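# Extend the right-side yellow rod and lay its men flat

## Task

Find the yellow rod closest to the right arm, draw it outward until it stops, rotate it by 90 degrees so the figures on it are horizontal, then leave the arm (and its camera cable) clear of the rod.

## Robot and tools

Robot: two 6-joint arms, left_arm and right_arm, each with a two-finger gripper and a wrist fisheye camera (cam_left_wrist, cam_right_wrist, both 672x504). The target rod is the yellow one nearest right_arm, so right_arm will normally do the work. Anything touching the rod, including a camera cable, counts as that arm touching it.

Frames: the scene frame has its origin on the table top halfway between the nominal bases, +x pointing out over the table, +z up, and left_arm on the +y side. Calibrated bases in that frame: left_arm at (-0.028, +0.289, +0.027) m, right_arm at (-0.040, -0.349, +0.007) m, each turned only slightly about z. Reported end_effector_position (m) and end_effector_quat_wxyz are in each arm's own base frame and can be off by a few cm. The gripper's fingers point along its +z and spread along its y; end_effector_position sits between the pads, about 1 cm short of the tips.

Row layout (used by every moving call): one flat list of 14 numbers, each in [-1, 1]. First left_arm's 7, then right_arm's 7. Within each arm the order is: wrist pitch (joint4), shoulder (joint2), wrist yaw (joint5), wrist roll (joint6), elbow (joint3), waist (joint1), opening. The six joint numbers are offsets, not poses: they are added to the arm's Joint targets as they were when the action (or move) began, never to the previous row, so sending the same offset twice moves the joint twice. Scale: 1.0 equals 2.224 rad for waist, shoulder and elbow, and 8.485 rad for the three wrist joints. Send 0 to keep a joint where it is commanded. The opening is absolute: +1 fully open, -1 shut; resend the current value to leave a gripper alone, because 0 means half-open.

Joint ranges (rad): waist -2.618 to 3.054, shoulder 0.000 to 3.142, elbow 0.000 to 3.142, wrist pitch -1.571 to 1.571, wrist yaw -1.571 to 1.571, wrist roll -2.094 to 2.094. Real ends may differ by up to 0.059 rad. An action that would push a joint more than 0.059 rad beyond its range is rejected for both arms; if the first action of a call fails this, the whole call is rejected. Requests beyond the real end are clipped and may report "joint sent to its limit".

Tools:
- execute_actions(actions, cameras): actions is a list of actions; each action is a list of up to 15 rows, one row per 1/30 s step, the last row being held for any remaining steps of that action's 15. An empty list only reports state and images.
- move(target, speed, blend, opening_speed, blocking, cameras): target is one 14-number row or a list of up to 15 rows; every row is an offset from the same starting Joint targets. speed is in rad/s for the joint with the longest way to go, 0.01 to 12.57, default 0.5, one value or one per target. blend (rad) rounds intermediate waypoints. opening_speed (per second on the -1..+1 scale, at least 0.2) makes the fingers change gradually; use a low value when closing on the rod. blocking=false returns early while the move continues. Joints move together, so the gripper follows a curve, and nothing avoids obstacles. The result adds a "move:" line: done, off_target, moving, held or fault, possibly limits=held.
- wait(seconds 0 to 10), stop() to brake a running move, zoom_image(camera, region [x0, y0, x1, y1] pixels, at most 504x504, from the latest image of that camera), read_manual(section) for licence text, finished_scene(scene) with the current scene number to end it.
- cameras argument: omitted/null/["all"] gives all, [] none; unknown names invalidate the call.

Results: Joint positions and Joint velocities list, per arm, the six joints in the order above, then finger gap (m; 0.094 when fully open). Joint targets are what your next offsets count from. Tool commands shows present gripper commands. grip_measured is the measured opening on the command scale; it keeps tracking your command up to the force limit, so it gives no sign of contact. Joint torques (N m) follow the same joint order, include gravity and friction, and numbers 2, 5 and 6 wrap around at ±28. Calls with actions also list joint positions at some steps. "joint command not followed" means the clearance check altered targets. MOTOR HOT appears at 75 °C; at 90 °C that arm folds and idles, at 100 °C it goes limp.

Motion notes: each joint target is kept within 0.339 rad (big joints) or 2.2 rad (wrist joints) of its measured angle, and targets putting a gripper more than 200 mm from where it is get scaled back. Tiny turns may not start. An arm blocked by something keeps pressing until you command it back past its Joint positions.

Avoid: fast contact with the rod or table, pushing against the rod's end stop, letting go of a rod that is still moving, any contact between the two arms or their fingers, long stretched or pushing holds (heat). At the end, open the gripper well above grip_measured and back away so no part of the arm touches the rod.

Each tool is called after "Call:" as a command line: name --argument value for each argument, lists and objects as JSON in quotes; but a table of rows of numbers goes row by row, as --pt "numbers of a row", without its own name.

## Session

Call:
execute_actions --actions '[]'

Scene clock: 0.00 s.
left_arm: end_effector_position=(+0.4007, +0.0076, +0.1253) grip_measured=+1.000 end_effector_quat_wxyz=(+0.625, -0.028, +0.778, +0.057) | right_arm: end_effector_position=(+0.3999, -0.0295, +0.1148) grip_measured=+1.000 end_effector_quat_wxyz=(+0.608, +0.063, +0.791, -0.024)
Joint names: [wrist pitch, shoulder, wrist yaw, wrist roll, elbow, waist]
Joint positions: left_arm=[0.966 1.539 -0.191 0.014 0.356 -0.068 0.094] | right_arm=[0.914 1.54 0.071 0.059 0.363 -0.045 0.094]
Joint velocities: within noise
Joint torques (N m): no reading
Heat: left arm: 47 °C; right arm: 43 °C.
Joint targets: left_arm=[0.959 1.536 -0.192 0.014 0.359 -0.068] | right_arm=[0.904 1.537 0.071 0.060 0.366 -0.045]
Tool commands: left_gripper/opening=+1.0 right_gripper/opening=+1.0

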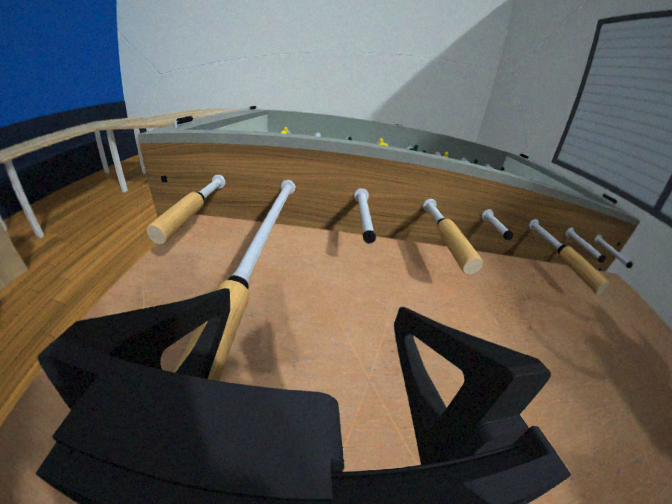

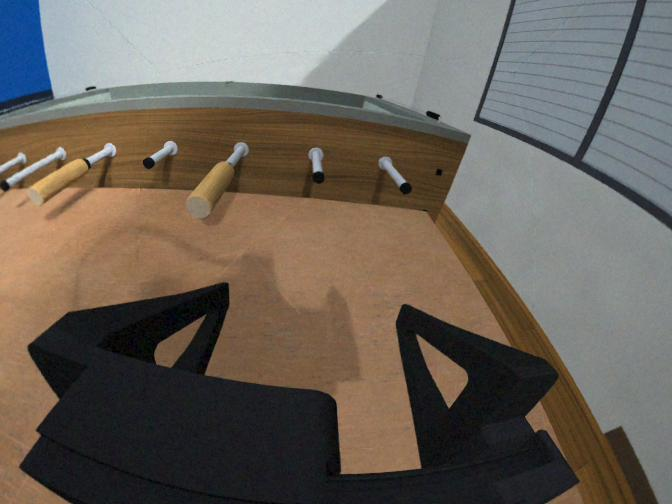

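Call:
zoom_image --camera "cam_left_wrist" --region '[130, 90, 634, 300]'

Call:
zoom_image --camera "cam_right_wrist" --region '[0, 70, 480, 230]'

Scaled by 1.000.

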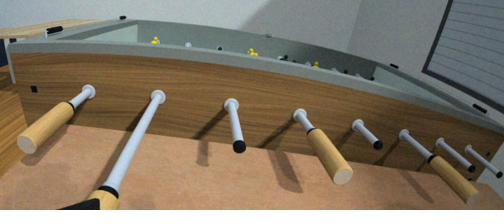

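Scaled by 1.050 from the camera's 672x504 image, which has a finer 960x720 frame.

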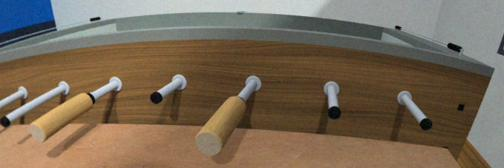

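Call:
move --target '[0,0,0,0,0,0,1,-0.0948,0.015,0,0,0.375,0.02,1]' --speed 1.0

Call:
zoom_image --camera "cam_right_wrist" --region '[100, 50, 500, 300]'

Scene clock: 71.07 s.
left_arm: end_effector_position=(+0.4007, +0.0076, +0.1253) grip_measured=+1.000 end_effector_quat_wxyz=(+0.625, -0.028, +0.778, +0.057) | right_arm: end_effector_position=(+0.5057, -0.0161, +0.2831) grip_measured=+1.000 end_effector_quat_wxyz=(+0.607, +0.049, +0.793, -0.013)
Joint names: [wrist pitch, shoulder, wrist yaw, wrist roll, elbow, waist]
Joint positions: left_arm=[0.966 1.539 -0.191 0.014 0.356 -0.068 0.094] | right_arm=[0.11 1.558 0.073 0.059 1.181 -0.008 0.094]
Joint velocities: within noise
Joint torques (N m): left_arm=[1.85 -6.37 -0.04 0 5.33 -0.09] | right_arm=[1.62 -5.61 0.03 0.01 8.98 0.73]
Heat: left arm: 46 °C; right arm: 43 °C.
Joint targets: left_arm=[0.959 1.536 -0.192 0.014 0.359 -0.068] | right_arm=[0.100 1.571 0.071 0.060 1.200 0.000]
move: done
camera_calibration:
cam_right_wrist: T_world_to_cam=[[-0.0937078, -0.984648, 0.147263, -0.0194415], [-0.630641, -0.0557518, -0.77407, 0.56982], [0.770397, -0.165406, -0.615735, -0.100199], [0, 0, 0, 1]] pos_world=[0.434723, -0.00394801, 0.382248]

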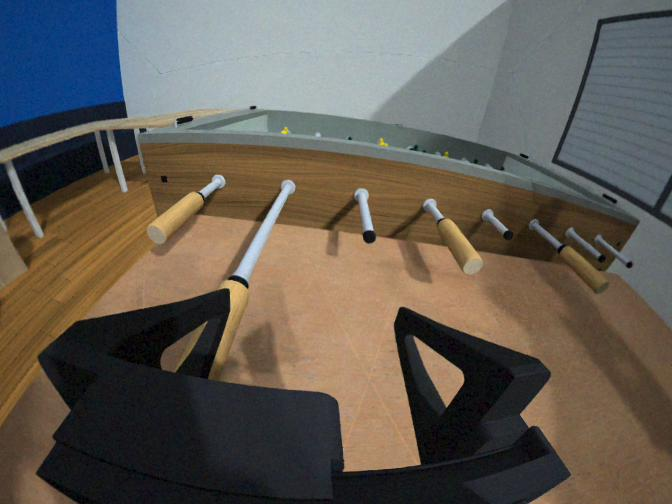

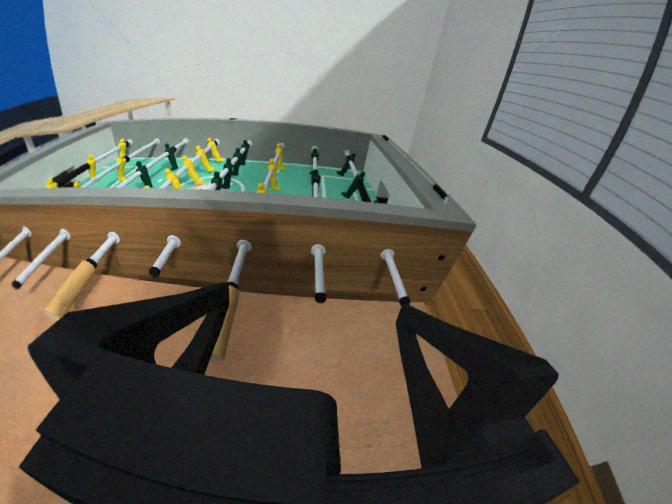

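Scaled by 1.260 from the camera's 672x504 image, which has a finer 960x720 frame.

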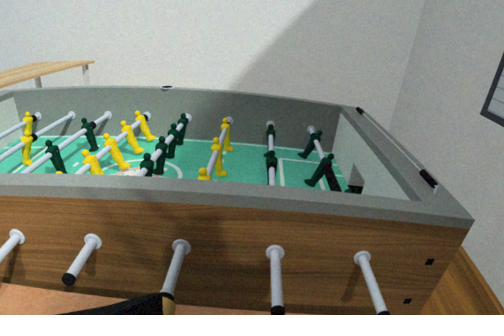

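Call:
move --target '[0,0,0,0,0,0,1,0.1688,0.3363,0.0327,-0.1922,-0.1857,0.141,1]' --speed 0.8 --cameras '["cam_right_wrist"]'

Scene clock: 90.47 s.
left_arm: end_effector_position=(+0.4007, +0.0076, +0.1253) grip_measured=+1.000 end_effector_quat_wxyz=(+0.625, -0.028, +0.778, +0.057) | right_arm: end_effector_position=(+0.5058, +0.0992, +0.0737) grip_measured=+1.000 end_effector_quat_wxyz=(+0.488, -0.495, +0.511, -0.506)
Joint names: [wrist pitch, shoulder, wrist yaw, wrist roll, elbow, waist]
Joint positions: left_arm=[0.966 1.539 -0.191 0.014 0.356 -0.068 0.094] | right_arm=[1.48 2.295 0.343 -1.569 0.802 0.308 0.094]
Joint velocities: within noise
Joint torques (N m): left_arm=[1.84 -6.39 -0.05 0.01 5.33 -0.09] | right_arm=[2.18 -7.09 0.11 -0.03 2.51 0.49]
Heat: left arm: 46 °C; right arm: 44 °C.
Joint targets: left_arm=[0.959 1.536 -0.192 0.014 0.359 -0.068] | right_arm=[1.532 2.319 0.348 -1.571 0.787 0.313]
move: off_target (right_arm); right_arm: the wrist pitch is farthest, 0.052 rad from its target
camera_calibration:
cam_right_wrist: T_world_to_cam=[[-0.0313091, 0.182202, 0.982763, -0.0839668], [-0.428153, -0.890911, 0.151533, 0.326387], [0.903164, -0.416028, 0.105904, -0.305581], [0, 0, 0, 1]] pos_world=[0.413105, 0.178951, 0.0654233]
Images, in order (width x height): cam_right_wrist 672x504.

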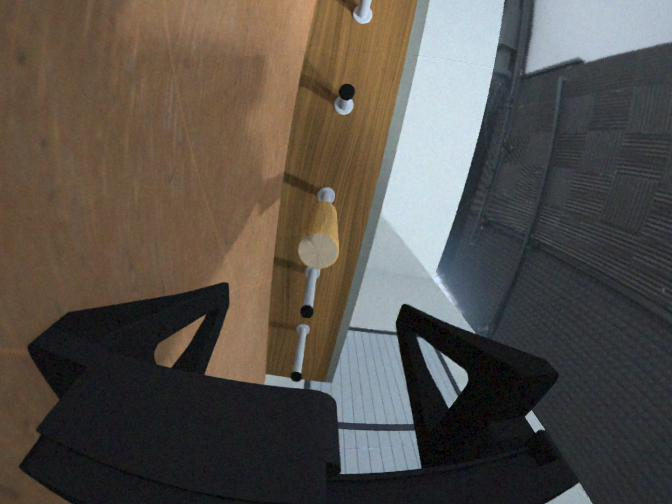

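Call:
move --pt "0 0 0 0 0 0 1 -0.0206 0.0378 -0.0058 0 0.1165 -0.0207 1" --pt "0 0 0 0 0 0 1 -0.0401 0.0848 -0.0094 0 0.2377 -0.0355 1" --speed 0.3 --blend 0.05 --cameras '["cam_right_wrist"]'

Scene clock: 105.37 s.
left_arm: end_effector_position=(+0.4007, +0.0076, +0.1253) grip_measured=+1.000 end_effector_quat_wxyz=(+0.625, -0.028, +0.778, +0.057) | right_arm: end_effector_position=(+0.6110, +0.1004, +0.0802) grip_measured=+1.000 end_effector_quat_wxyz=(+0.494, -0.486, +0.506, -0.514)
Joint names: [wrist pitch, shoulder, wrist yaw, wrist roll, elbow, waist]
Joint positions: left_arm=[0.966 1.539 -0.191 0.014 0.356 -0.068 0.094] | right_arm=[1.203 2.48 0.282 -1.574 1.293 0.241 0.094]
Joint velocities: within noise
Joint torques (N m): left_arm=[1.84 -6.37 -0.05 0.01 5.31 -0.03] | right_arm=[1.62 -9.32 -0.12 0.05 6.93 -0.62]
Heat: left arm: 45 °C; right arm: 46 °C.
Joint targets: left_arm=[0.959 1.536 -0.192 0.014 0.359 -0.068] | right_arm=[1.191 2.507 0.269 -1.571 1.316 0.234]
move: done
camera_calibration:
cam_right_wrist: T_world_to_cam=[[-0.0574916, 0.179732, 0.982034, -0.0708913], [-0.43731, -0.888804, 0.137068, 0.378123], [0.897471, -0.421573, 0.129697, -0.398643], [0, 0, 0, 1]] pos_world=[0.519052, 0.180762, 0.0694921]
Images, in order (width x height): cam_right_wrist 672x504.

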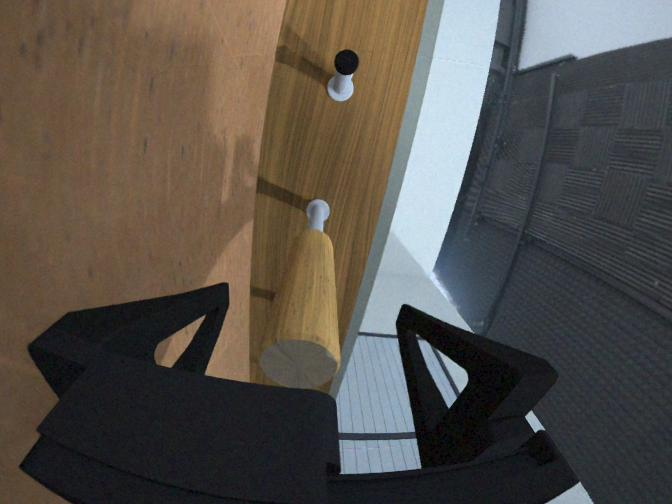

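Call:
move --target '[0,0,0,0,0,0,1,0,0.011,0,0,0,0,1]' --speed 0.3 --cameras '[]'

Call:
move --target '[0,0,0,0,0,0,1,0,0,0,0,0,0,-0.7]' --opening_speed 0.8 --cameras '["cam_right_wrist"]'

Scene clock: 116.77 s.
left_arm: end_effector_position=(+0.4007, +0.0076, +0.1253) grip_measured=+1.000 end_effector_quat_wxyz=(+0.625, -0.028, +0.778, +0.057) | right_arm: end_effector_position=(+0.6120, +0.1007, +0.0790) grip_measured=+1.000 end_effector_quat_wxyz=(+0.497, -0.483, +0.504, -0.515)
Joint names: [wrist pitch, shoulder, wrist yaw, wrist roll, elbow, waist]
Joint positions: left_arm=[0.966 1.539 -0.191 0.014 0.356 -0.068 0.094] | right_arm=[1.217 2.492 0.281 -1.574 1.301 0.241 0.094]
Joint velocities: within noise
Joint torques (N m): left_arm=[1.83 -6.37 -0.05 0.01 5.34 -0.05] | right_arm=[1.51 -8.5 -0.1 0.05 6.28 -0.62]
Heat: left arm: 45 °C; right arm: 45 °C.
Joint targets: left_arm=[0.959 1.536 -0.192 0.014 0.359 -0.068] | right_arm=[1.192 2.532 0.269 -1.571 1.316 0.234]
move: off_target (right_arm); right_arm: the shoulder is farthest, 0.039 rad from its target
No camera images: "cameras" was empty.

Scene clock: 119.10 s.
left_arm: end_effector_position=(+0.4007, +0.0076, +0.1253) grip_measured=+1.000 end_effector_quat_wxyz=(+0.625, -0.028, +0.778, +0.057) | right_arm: end_effector_position=(+0.6118, +0.1007, +0.0728) grip_measured=-0.306 end_effector_quat_wxyz=(+0.494, -0.485, +0.506, -0.514)
Joint names: [wrist pitch, shoulder, wrist yaw, wrist roll, elbow, waist]
Joint positions: left_arm=[0.966 1.539 -0.191 0.014 0.356 -0.068 0.094] | right_arm=[1.221 2.505 0.281 -1.575 1.303 0.241 0.033]
Joint velocities: within noise
Joint torques (N m): left_arm=[1.83 -6.32 -0.04 -0.01 5.33 -0.03] | right_arm=[1.46 -9.44 -0.1 0.05 6.11 -0.62]
Heat: left arm: 45 °C; right arm: 45 °C.
Joint targets: left_arm=[0.959 1.536 -0.192 0.014 0.359 -0.068] | right_arm=[1.192 2.532 0.269 -1.571 1.316 0.234]
move: done
camera_calibration:
cam_right_wrist: T_world_to_cam=[[-0.0591277, 0.17974, 0.981935, -0.0627806], [-0.436839, -0.889131, 0.136448, 0.379563], [0.897594, -0.42088, 0.13109, -0.398461], [0, 0, 0, 1]] pos_world=[0.519752, 0.181061, 0.06209]
Images, in order (width x height): cam_right_wrist 672x504.

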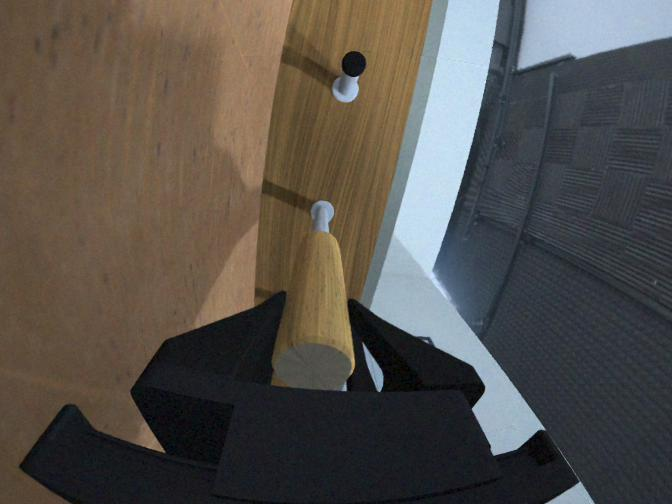

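Call:
move --target '[0,0,0,0,0,0,1,0,0,0,0.1851,0,0,-0.7]' --speed 1.0 --cameras '["cam_right_wrist"]'

Scene clock: 127.80 s.
left_arm: end_effector_position=(+0.4007, +0.0076, +0.1253) grip_measured=+1.000 end_effector_quat_wxyz=(+0.625, -0.028, +0.778, +0.057) | right_arm: end_effector_position=(+0.6120, +0.1042, +0.0738) grip_measured=-0.306 end_effector_quat_wxyz=(+0.714, -0.002, +0.700, -0.014)
Joint names: [wrist pitch, shoulder, wrist yaw, wrist roll, elbow, waist]
Joint positions: left_arm=[0.966 1.539 -0.191 0.014 0.356 -0.068 0.094] | right_arm=[1.224 2.505 0.256 -0.028 1.303 0.24 0.033]
Joint velocities: within noise
Joint torques (N m): left_arm=[1.85 -6.38 -0.05 0.02 5.37 -0.03] | right_arm=[1.42 -9.44 0.17 0.21 6.12 -0.49]
Heat: left arm: 45 °C; right arm: 45 °C.
Joint targets: left_arm=[0.959 1.536 -0.192 0.014 0.359 -0.068] | right_arm=[1.191 2.532 0.269 0.000 1.316 0.234]
move: done
camera_calibration:
cam_right_wrist: T_world_to_cam=[[-0.0694042, -0.9776, 0.198697, 0.120379], [-0.38226, -0.157913, -0.910462, 0.350285], [0.921445, -0.139144, -0.362737, -0.404854], [0, 0, 0, 1]] pos_world=[0.515305, 0.116664, 0.148146]
Images, in order (width x height): cam_right_wrist 672x504.

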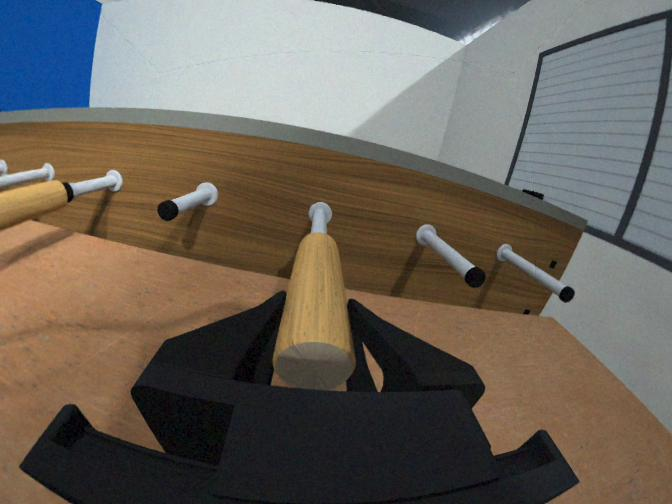

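Call:
move --pt "0 0 0 0 0 0 1 0 0 0 0 0 0 0.5" --pt "0 0 0 0 0 0 1 -0.2001 -0.0616 -0.0137 0.0217 0.3152 -0.0112 0.5" --opening_speed 1.5 --speed 0.7 --cameras '["cam_right_wrist"]'

Scene clock: 175.73 s.
left_arm: end_effector_position=(+0.4007, +0.0076, +0.1253) grip_measured=+1.000 end_effector_quat_wxyz=(+0.625, -0.028, +0.778, +0.057) | right_arm: end_effector_position=(+0.6049, +0.1056, +0.0473) grip_measured=+0.498 end_effector_quat_wxyz=(+0.323, +0.004, +0.946, -0.014)
Joint names: [wrist pitch, shoulder, wrist yaw, wrist roll, elbow, waist]
Joint positions: left_arm=[0.966 1.539 -0.191 0.014 0.356 -0.068 0.094] | right_arm=[-0.496 2.421 0.161 0.172 1.989 0.218 0.07]
Joint velocities: within noise
Joint torques (N m): left_arm=[1.84 -6.35 -0.04 0.01 5.3 -0.05] | right_arm=[1.15 -14.9 0.03 0.14 9.11 -0.72]
Heat: left arm: 44 °C; right arm: 47 °C.
Joint targets: left_arm=[0.959 1.536 -0.192 0.014 0.359 -0.068] | right_arm=[-0.506 2.395 0.153 0.184 2.017 0.209]
move: done
camera_calibration:
cam_right_wrist: T_world_to_cam=[[0.0948427, -0.980676, 0.171113, 0.0287891], [-0.962558, -0.134187, -0.235532, 0.640246], [0.253942, -0.142368, -0.956684, 0.0244902], [0, 0, 0, 1]] pos_world=[0.607325, 0.117632, 0.169302]
Images, in order (width x height): cam_right_wrist 672x504.

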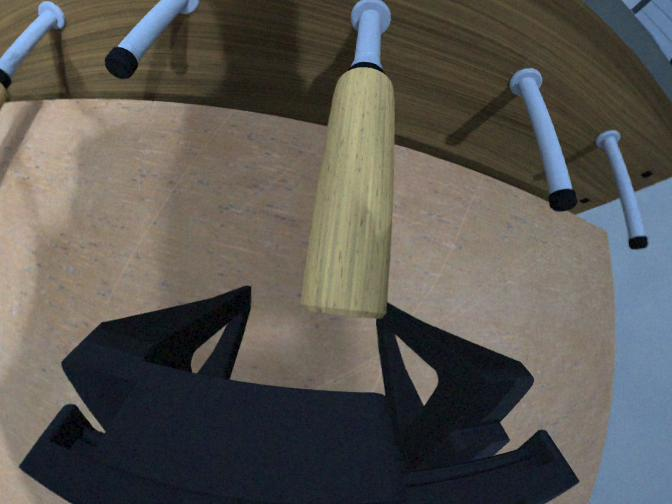

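Call:
move --target '[0,0,0,0,0,0,1,0.003,-0.022,0,0,0,-0.006,0.5]' --speed 0.3 --cameras '["cam_right_wrist"]'

Scene clock: 192.30 s.
left_arm: end_effector_position=(+0.4007, +0.0076, +0.1253) grip_measured=+1.000 end_effector_quat_wxyz=(+0.625, -0.028, +0.778, +0.057) | right_arm: end_effector_position=(+0.6114, +0.0981, +0.0805) grip_measured=+0.498 end_effector_quat_wxyz=(+0.353, +0.013, +0.936, -0.009)
Joint names: [wrist pitch, shoulder, wrist yaw, wrist roll, elbow, waist]
Joint positions: left_arm=[0.966 1.539 -0.191 0.014 0.356 -0.068 0.094] | right_arm=[-0.485 2.369 0.16 0.173 1.989 0.203 0.07]
Joint velocities: within noise
Joint torques (N m): left_arm=[1.84 -6.38 -0.05 0 5.35 -0.08] | right_arm=[1.27 -14.09 0.04 0.13 9.29 -0.64]
Heat: left arm: 44 °C; right arm: 51 °C.
Joint targets: left_arm=[0.959 1.536 -0.192 0.014 0.359 -0.068] | right_arm=[-0.481 2.346 0.153 0.184 2.017 0.196]
move: done
camera_calibration:
cam_right_wrist: T_world_to_cam=[[0.0705418, -0.984273, 0.161958, 0.0310987], [-0.947586, -0.116844, -0.29737, 0.647403], [0.311617, -0.132493, -0.940925, 0.0160457], [0, 0, 0, 1]] pos_world=[0.606276, 0.10838, 0.202579]
Images, in order (width x height): cam_right_wrist 672x504.

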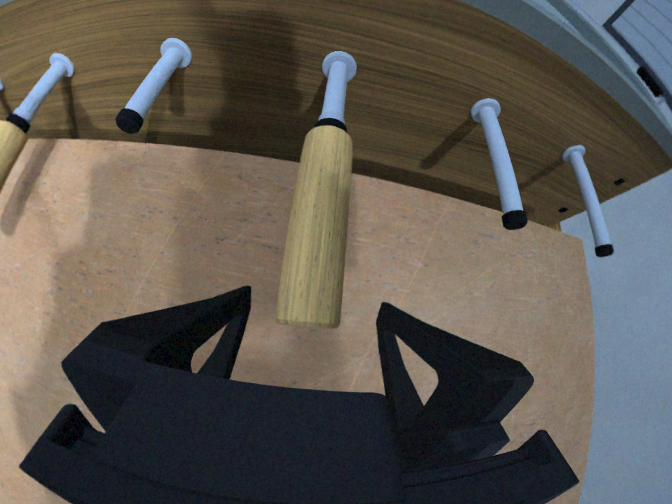

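Call:
move --target '[0,0,0,0,0,0,1,0,0.0125,0,0,0,0,0.5]' --speed 0.3 --cameras '[]'

Call:
move --target '[0,0,0,0,0,0,1,0,0,0,0,0,0,-0.7]' --opening_speed 0.8 --cameras '["cam_right_wrist"]'

Scene clock: 202.70 s.
left_arm: end_effector_position=(+0.4007, +0.0076, +0.1253) grip_measured=+1.000 end_effector_quat_wxyz=(+0.625, -0.028, +0.778, +0.057) | right_arm: end_effector_position=(+0.6114, +0.0981, +0.0805) grip_measured=+0.498 end_effector_quat_wxyz=(+0.353, +0.013, +0.936, -0.009)
Joint names: [wrist pitch, shoulder, wrist yaw, wrist roll, elbow, waist]
Joint positions: left_arm=[0.966 1.539 -0.191 0.014 0.356 -0.068 0.094] | right_arm=[-0.485 2.369 0.16 0.173 1.989 0.203 0.07]
Joint velocities: within noise
Joint torques (N m): left_arm=[1.84 -6.35 -0.05 0.02 5.33 -0.05] | right_arm=[1.35 -12.15 0.04 0.13 9.24 -0.62]
Heat: left arm: 44 °C; right arm: 50 °C.
Joint targets: left_arm=[0.959 1.536 -0.192 0.014 0.359 -0.068] | right_arm=[-0.481 2.374 0.153 0.184 2.017 0.196]
move: done
No camera images: "cameras" was empty.

Scene clock: 204.40 s.
left_arm: end_effector_position=(+0.4007, +0.0076, +0.1253) grip_measured=+1.000 end_effector_quat_wxyz=(+0.625, -0.028, +0.778, +0.057) | right_arm: end_effector_position=(+0.6115, +0.0989, +0.0806) grip_measured=-0.313 end_effector_quat_wxyz=(+0.353, +0.013, +0.936, -0.007)
Joint names: [wrist pitch, shoulder, wrist yaw, wrist roll, elbow, waist]
Joint positions: left_arm=[0.966 1.539 -0.191 0.014 0.356 -0.068 0.094] | right_arm=[-0.483 2.369 0.155 0.173 1.989 0.203 0.032]
Joint velocities: within noise
Joint torques (N m): left_arm=[1.84 -6.38 -0.04 0 5.31 -0.05] | right_arm=[1.35 -12.15 0.09 0.12 9.25 -0.62]
Heat: left arm: 44 °C; right arm: 50 °C.
Joint targets: left_arm=[0.959 1.536 -0.192 0.014 0.359 -0.068] | right_arm=[-0.481 2.374 0.153 0.184 2.017 0.196]
move: done
camera_calibration:
cam_right_wrist: T_world_to_cam=[[0.0728743, -0.984662, 0.158524, 0.0306872], [-0.947147, -0.118116, -0.298263, 0.647612], [0.312413, -0.12841, -0.941228, 0.0152881], [0, 0, 0, 1]] pos_world=[0.606371, 0.108673, 0.202684]
Images, in order (width x height): cam_right_wrist 672x504.

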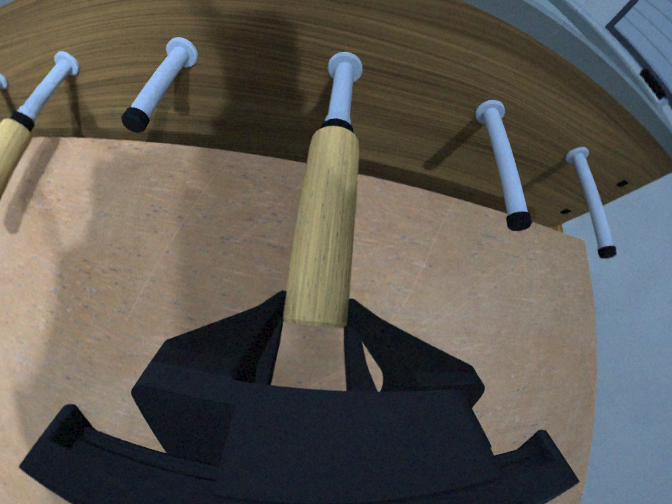

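Call:
move --target '[0,0,0,0,0,0,1,0.0272,-0.174,0.0045,0.0055,-0.2842,0.0265,-0.7]' --speed 0.4 --cameras '["cam_right_wrist"]'

Scene clock: 215.20 s.
left_arm: end_effector_position=(+0.4007, +0.0076, +0.1253) grip_measured=+1.000 end_effector_quat_wxyz=(+0.625, -0.028, +0.778, +0.057) | right_arm: end_effector_position=(+0.5180, +0.0991, +0.0774) grip_measured=-0.313 end_effector_quat_wxyz=(+0.351, +0.014, +0.936, -0.006)
Joint names: [wrist pitch, shoulder, wrist yaw, wrist roll, elbow, waist]
Joint positions: left_arm=[0.966 1.539 -0.191 0.014 0.356 -0.068 0.094] | right_arm=[-0.262 2.016 0.183 0.212 1.405 0.249 0.032]
Joint velocities: within noise
Joint torques (N m): left_arm=[1.84 -6.35 -0.05 0 5.31 -0.08] | right_arm=[1.42 -12.12 0.21 0.2 5.31 0.59]
Heat: left arm: 44 °C; right arm: 49 °C.
Joint targets: left_arm=[0.959 1.536 -0.192 0.014 0.359 -0.068] | right_arm=[-0.250 1.987 0.191 0.230 1.385 0.255]
move: done
camera_calibration:
cam_right_wrist: T_world_to_cam=[[0.0718447, -0.985356, 0.154637, 0.0392321], [-0.948473, -0.115463, -0.295073, 0.558262], [0.308607, -0.125469, -0.942878, 0.0434026], [0, 0, 0, 1]] pos_world=[0.513284, 0.108562, 0.199585]
Images, in order (width x height): cam_right_wrist 672x504.

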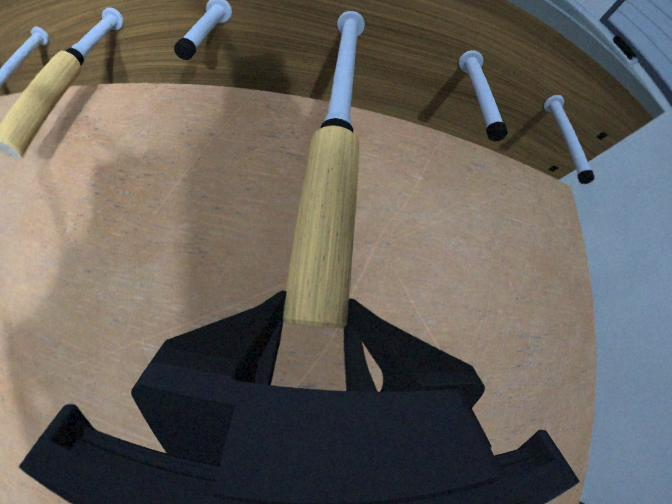

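Call:
move --target '[0,0,0,0,0,0,1,0.0098,-0.147,0.0068,0.0089,-0.1924,0.0427,-0.7]' --speed 0.3 --cameras '["cam_right_wrist"]'

Scene clock: 223.13 s.
left_arm: end_effector_position=(+0.4007, +0.0076, +0.1253) grip_measured=+1.000 end_effector_quat_wxyz=(+0.625, -0.028, +0.778, +0.057) | right_arm: end_effector_position=(+0.4509, +0.1034, +0.0806) grip_measured=-0.314 end_effector_quat_wxyz=(+0.396, +0.020, +0.918, +0.005)
Joint names: [wrist pitch, shoulder, wrist yaw, wrist roll, elbow, waist]
Joint positions: left_arm=[0.966 1.539 -0.191 0.014 0.356 -0.068 0.094] | right_arm=[-0.021 1.758 0.232 0.259 0.997 0.312 0.032]
Joint velocities: within noise
Joint torques (N m): left_arm=[1.85 -6.38 -0.04 0 5.33 -0.03] | right_arm=[0.15 -15.57 0.32 0.54 3.62 3.41]
Heat: left arm: 44 °C; right arm: 49 °C.
Joint targets: left_arm=[0.959 1.536 -0.192 0.014 0.359 -0.068] | right_arm=[-0.167 1.660 0.248 0.306 0.957 0.350]
move: off_target (right_arm); right_arm: the wrist pitch is farthest, 0.146 rad from its target
camera_calibration:
cam_right_wrist: T_world_to_cam=[[0.0539012, -0.988822, 0.13902, 0.0573918], [-0.91532, -0.104573, -0.388914, 0.48757], [0.399105, -0.106285, -0.910724, 0.022223], [0, 0, 0, 1]] pos_world=[0.434319, 0.110099, 0.201883]
Images, in order (width x height): cam_right_wrist 672x504.

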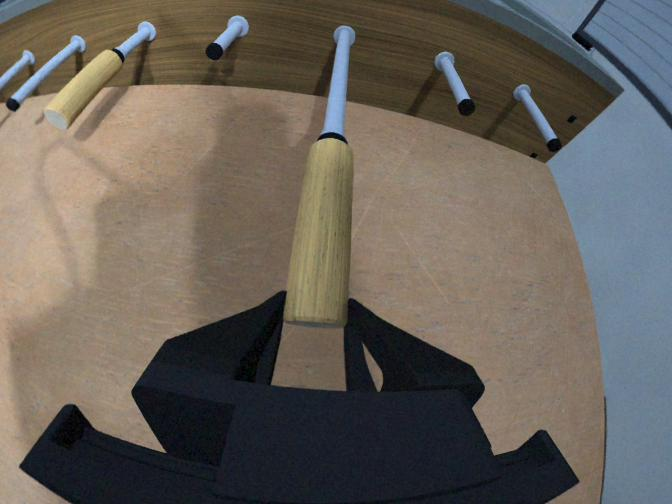

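Call:
move --pt "0 0 0 0 0 0 1 0.0172 0.044 -0.002 -0.0055 0.018 -0.017 -0.7" --pt "0 0 0 0 0 0 1 0.0172 0.044 -0.002 -0.0055 0.018 -0.017 0.5" --pt "0 0 0 0 0 0 1 0.0172 -0.09 -0.002 -0.0055 0.018 -0.017 0.5" --speed 0.5 --opening_speed 2 --cameras '["cam_right_wrist"]'

Scene clock: 233.33 s.
left_arm: end_effector_position=(+0.4007, +0.0076, +0.1253) grip_measured=+1.000 end_effector_quat_wxyz=(+0.625, -0.028, +0.778, +0.057) | right_arm: end_effector_position=(+0.4440, +0.1012, +0.2090) grip_measured=+0.498 end_effector_quat_wxyz=(+0.519, +0.034, +0.853, +0.048)
Joint names: [wrist pitch, shoulder, wrist yaw, wrist roll, elbow, waist]
Joint positions: left_arm=[0.966 1.539 -0.191 0.014 0.356 -0.068 0.094] | right_arm=[-0.018 1.468 0.231 0.253 0.997 0.312 0.07]
Joint velocities: within noise
Joint torques (N m): left_arm=[1.84 -6.38 -0.05 0.01 5.37 -0.06] | right_arm=[1.67 -6.28 0.11 0.08 7.13 0.09]
Heat: left arm: 44 °C; right arm: 50 °C.
Joint targets: left_arm=[0.959 1.536 -0.192 0.014 0.359 -0.068] | right_arm=[-0.021 1.459 0.231 0.259 0.997 0.312]
move: done
camera_calibration:
cam_right_wrist: T_world_to_cam=[[0.0293027, -0.997495, 0.0643799, 0.0651693], [-0.771564, -0.0635186, -0.632972, 0.513938], [0.635476, -0.0311254, -0.771493, 0.0000206142], [0, 0, 0, 1]] pos_world=[0.394614, 0.0976514, 0.321129]
Images, in order (width x height): cam_right_wrist 672x504.

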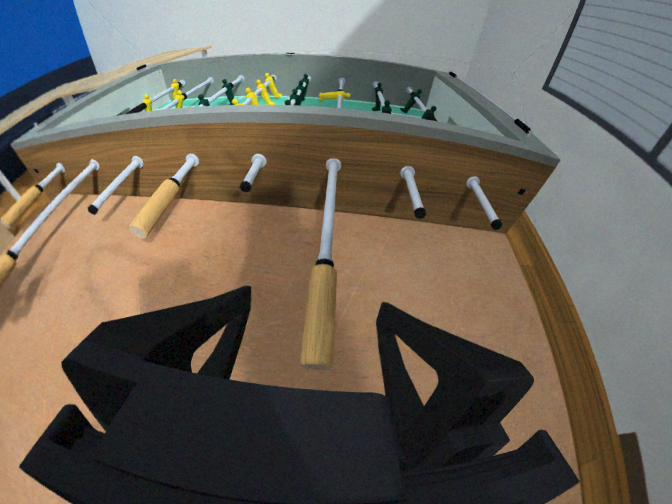

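Call:
zoom_image --camera "cam_right_wrist" --region '[270, 60, 410, 165]'

Scaled by 3.600 from the camera's 672x504 image, which has a finer 960x720 frame.

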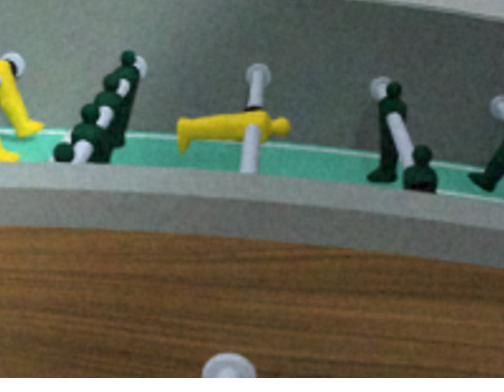

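Call:
finished_scene --scene 1

The scene is finished: the task was done.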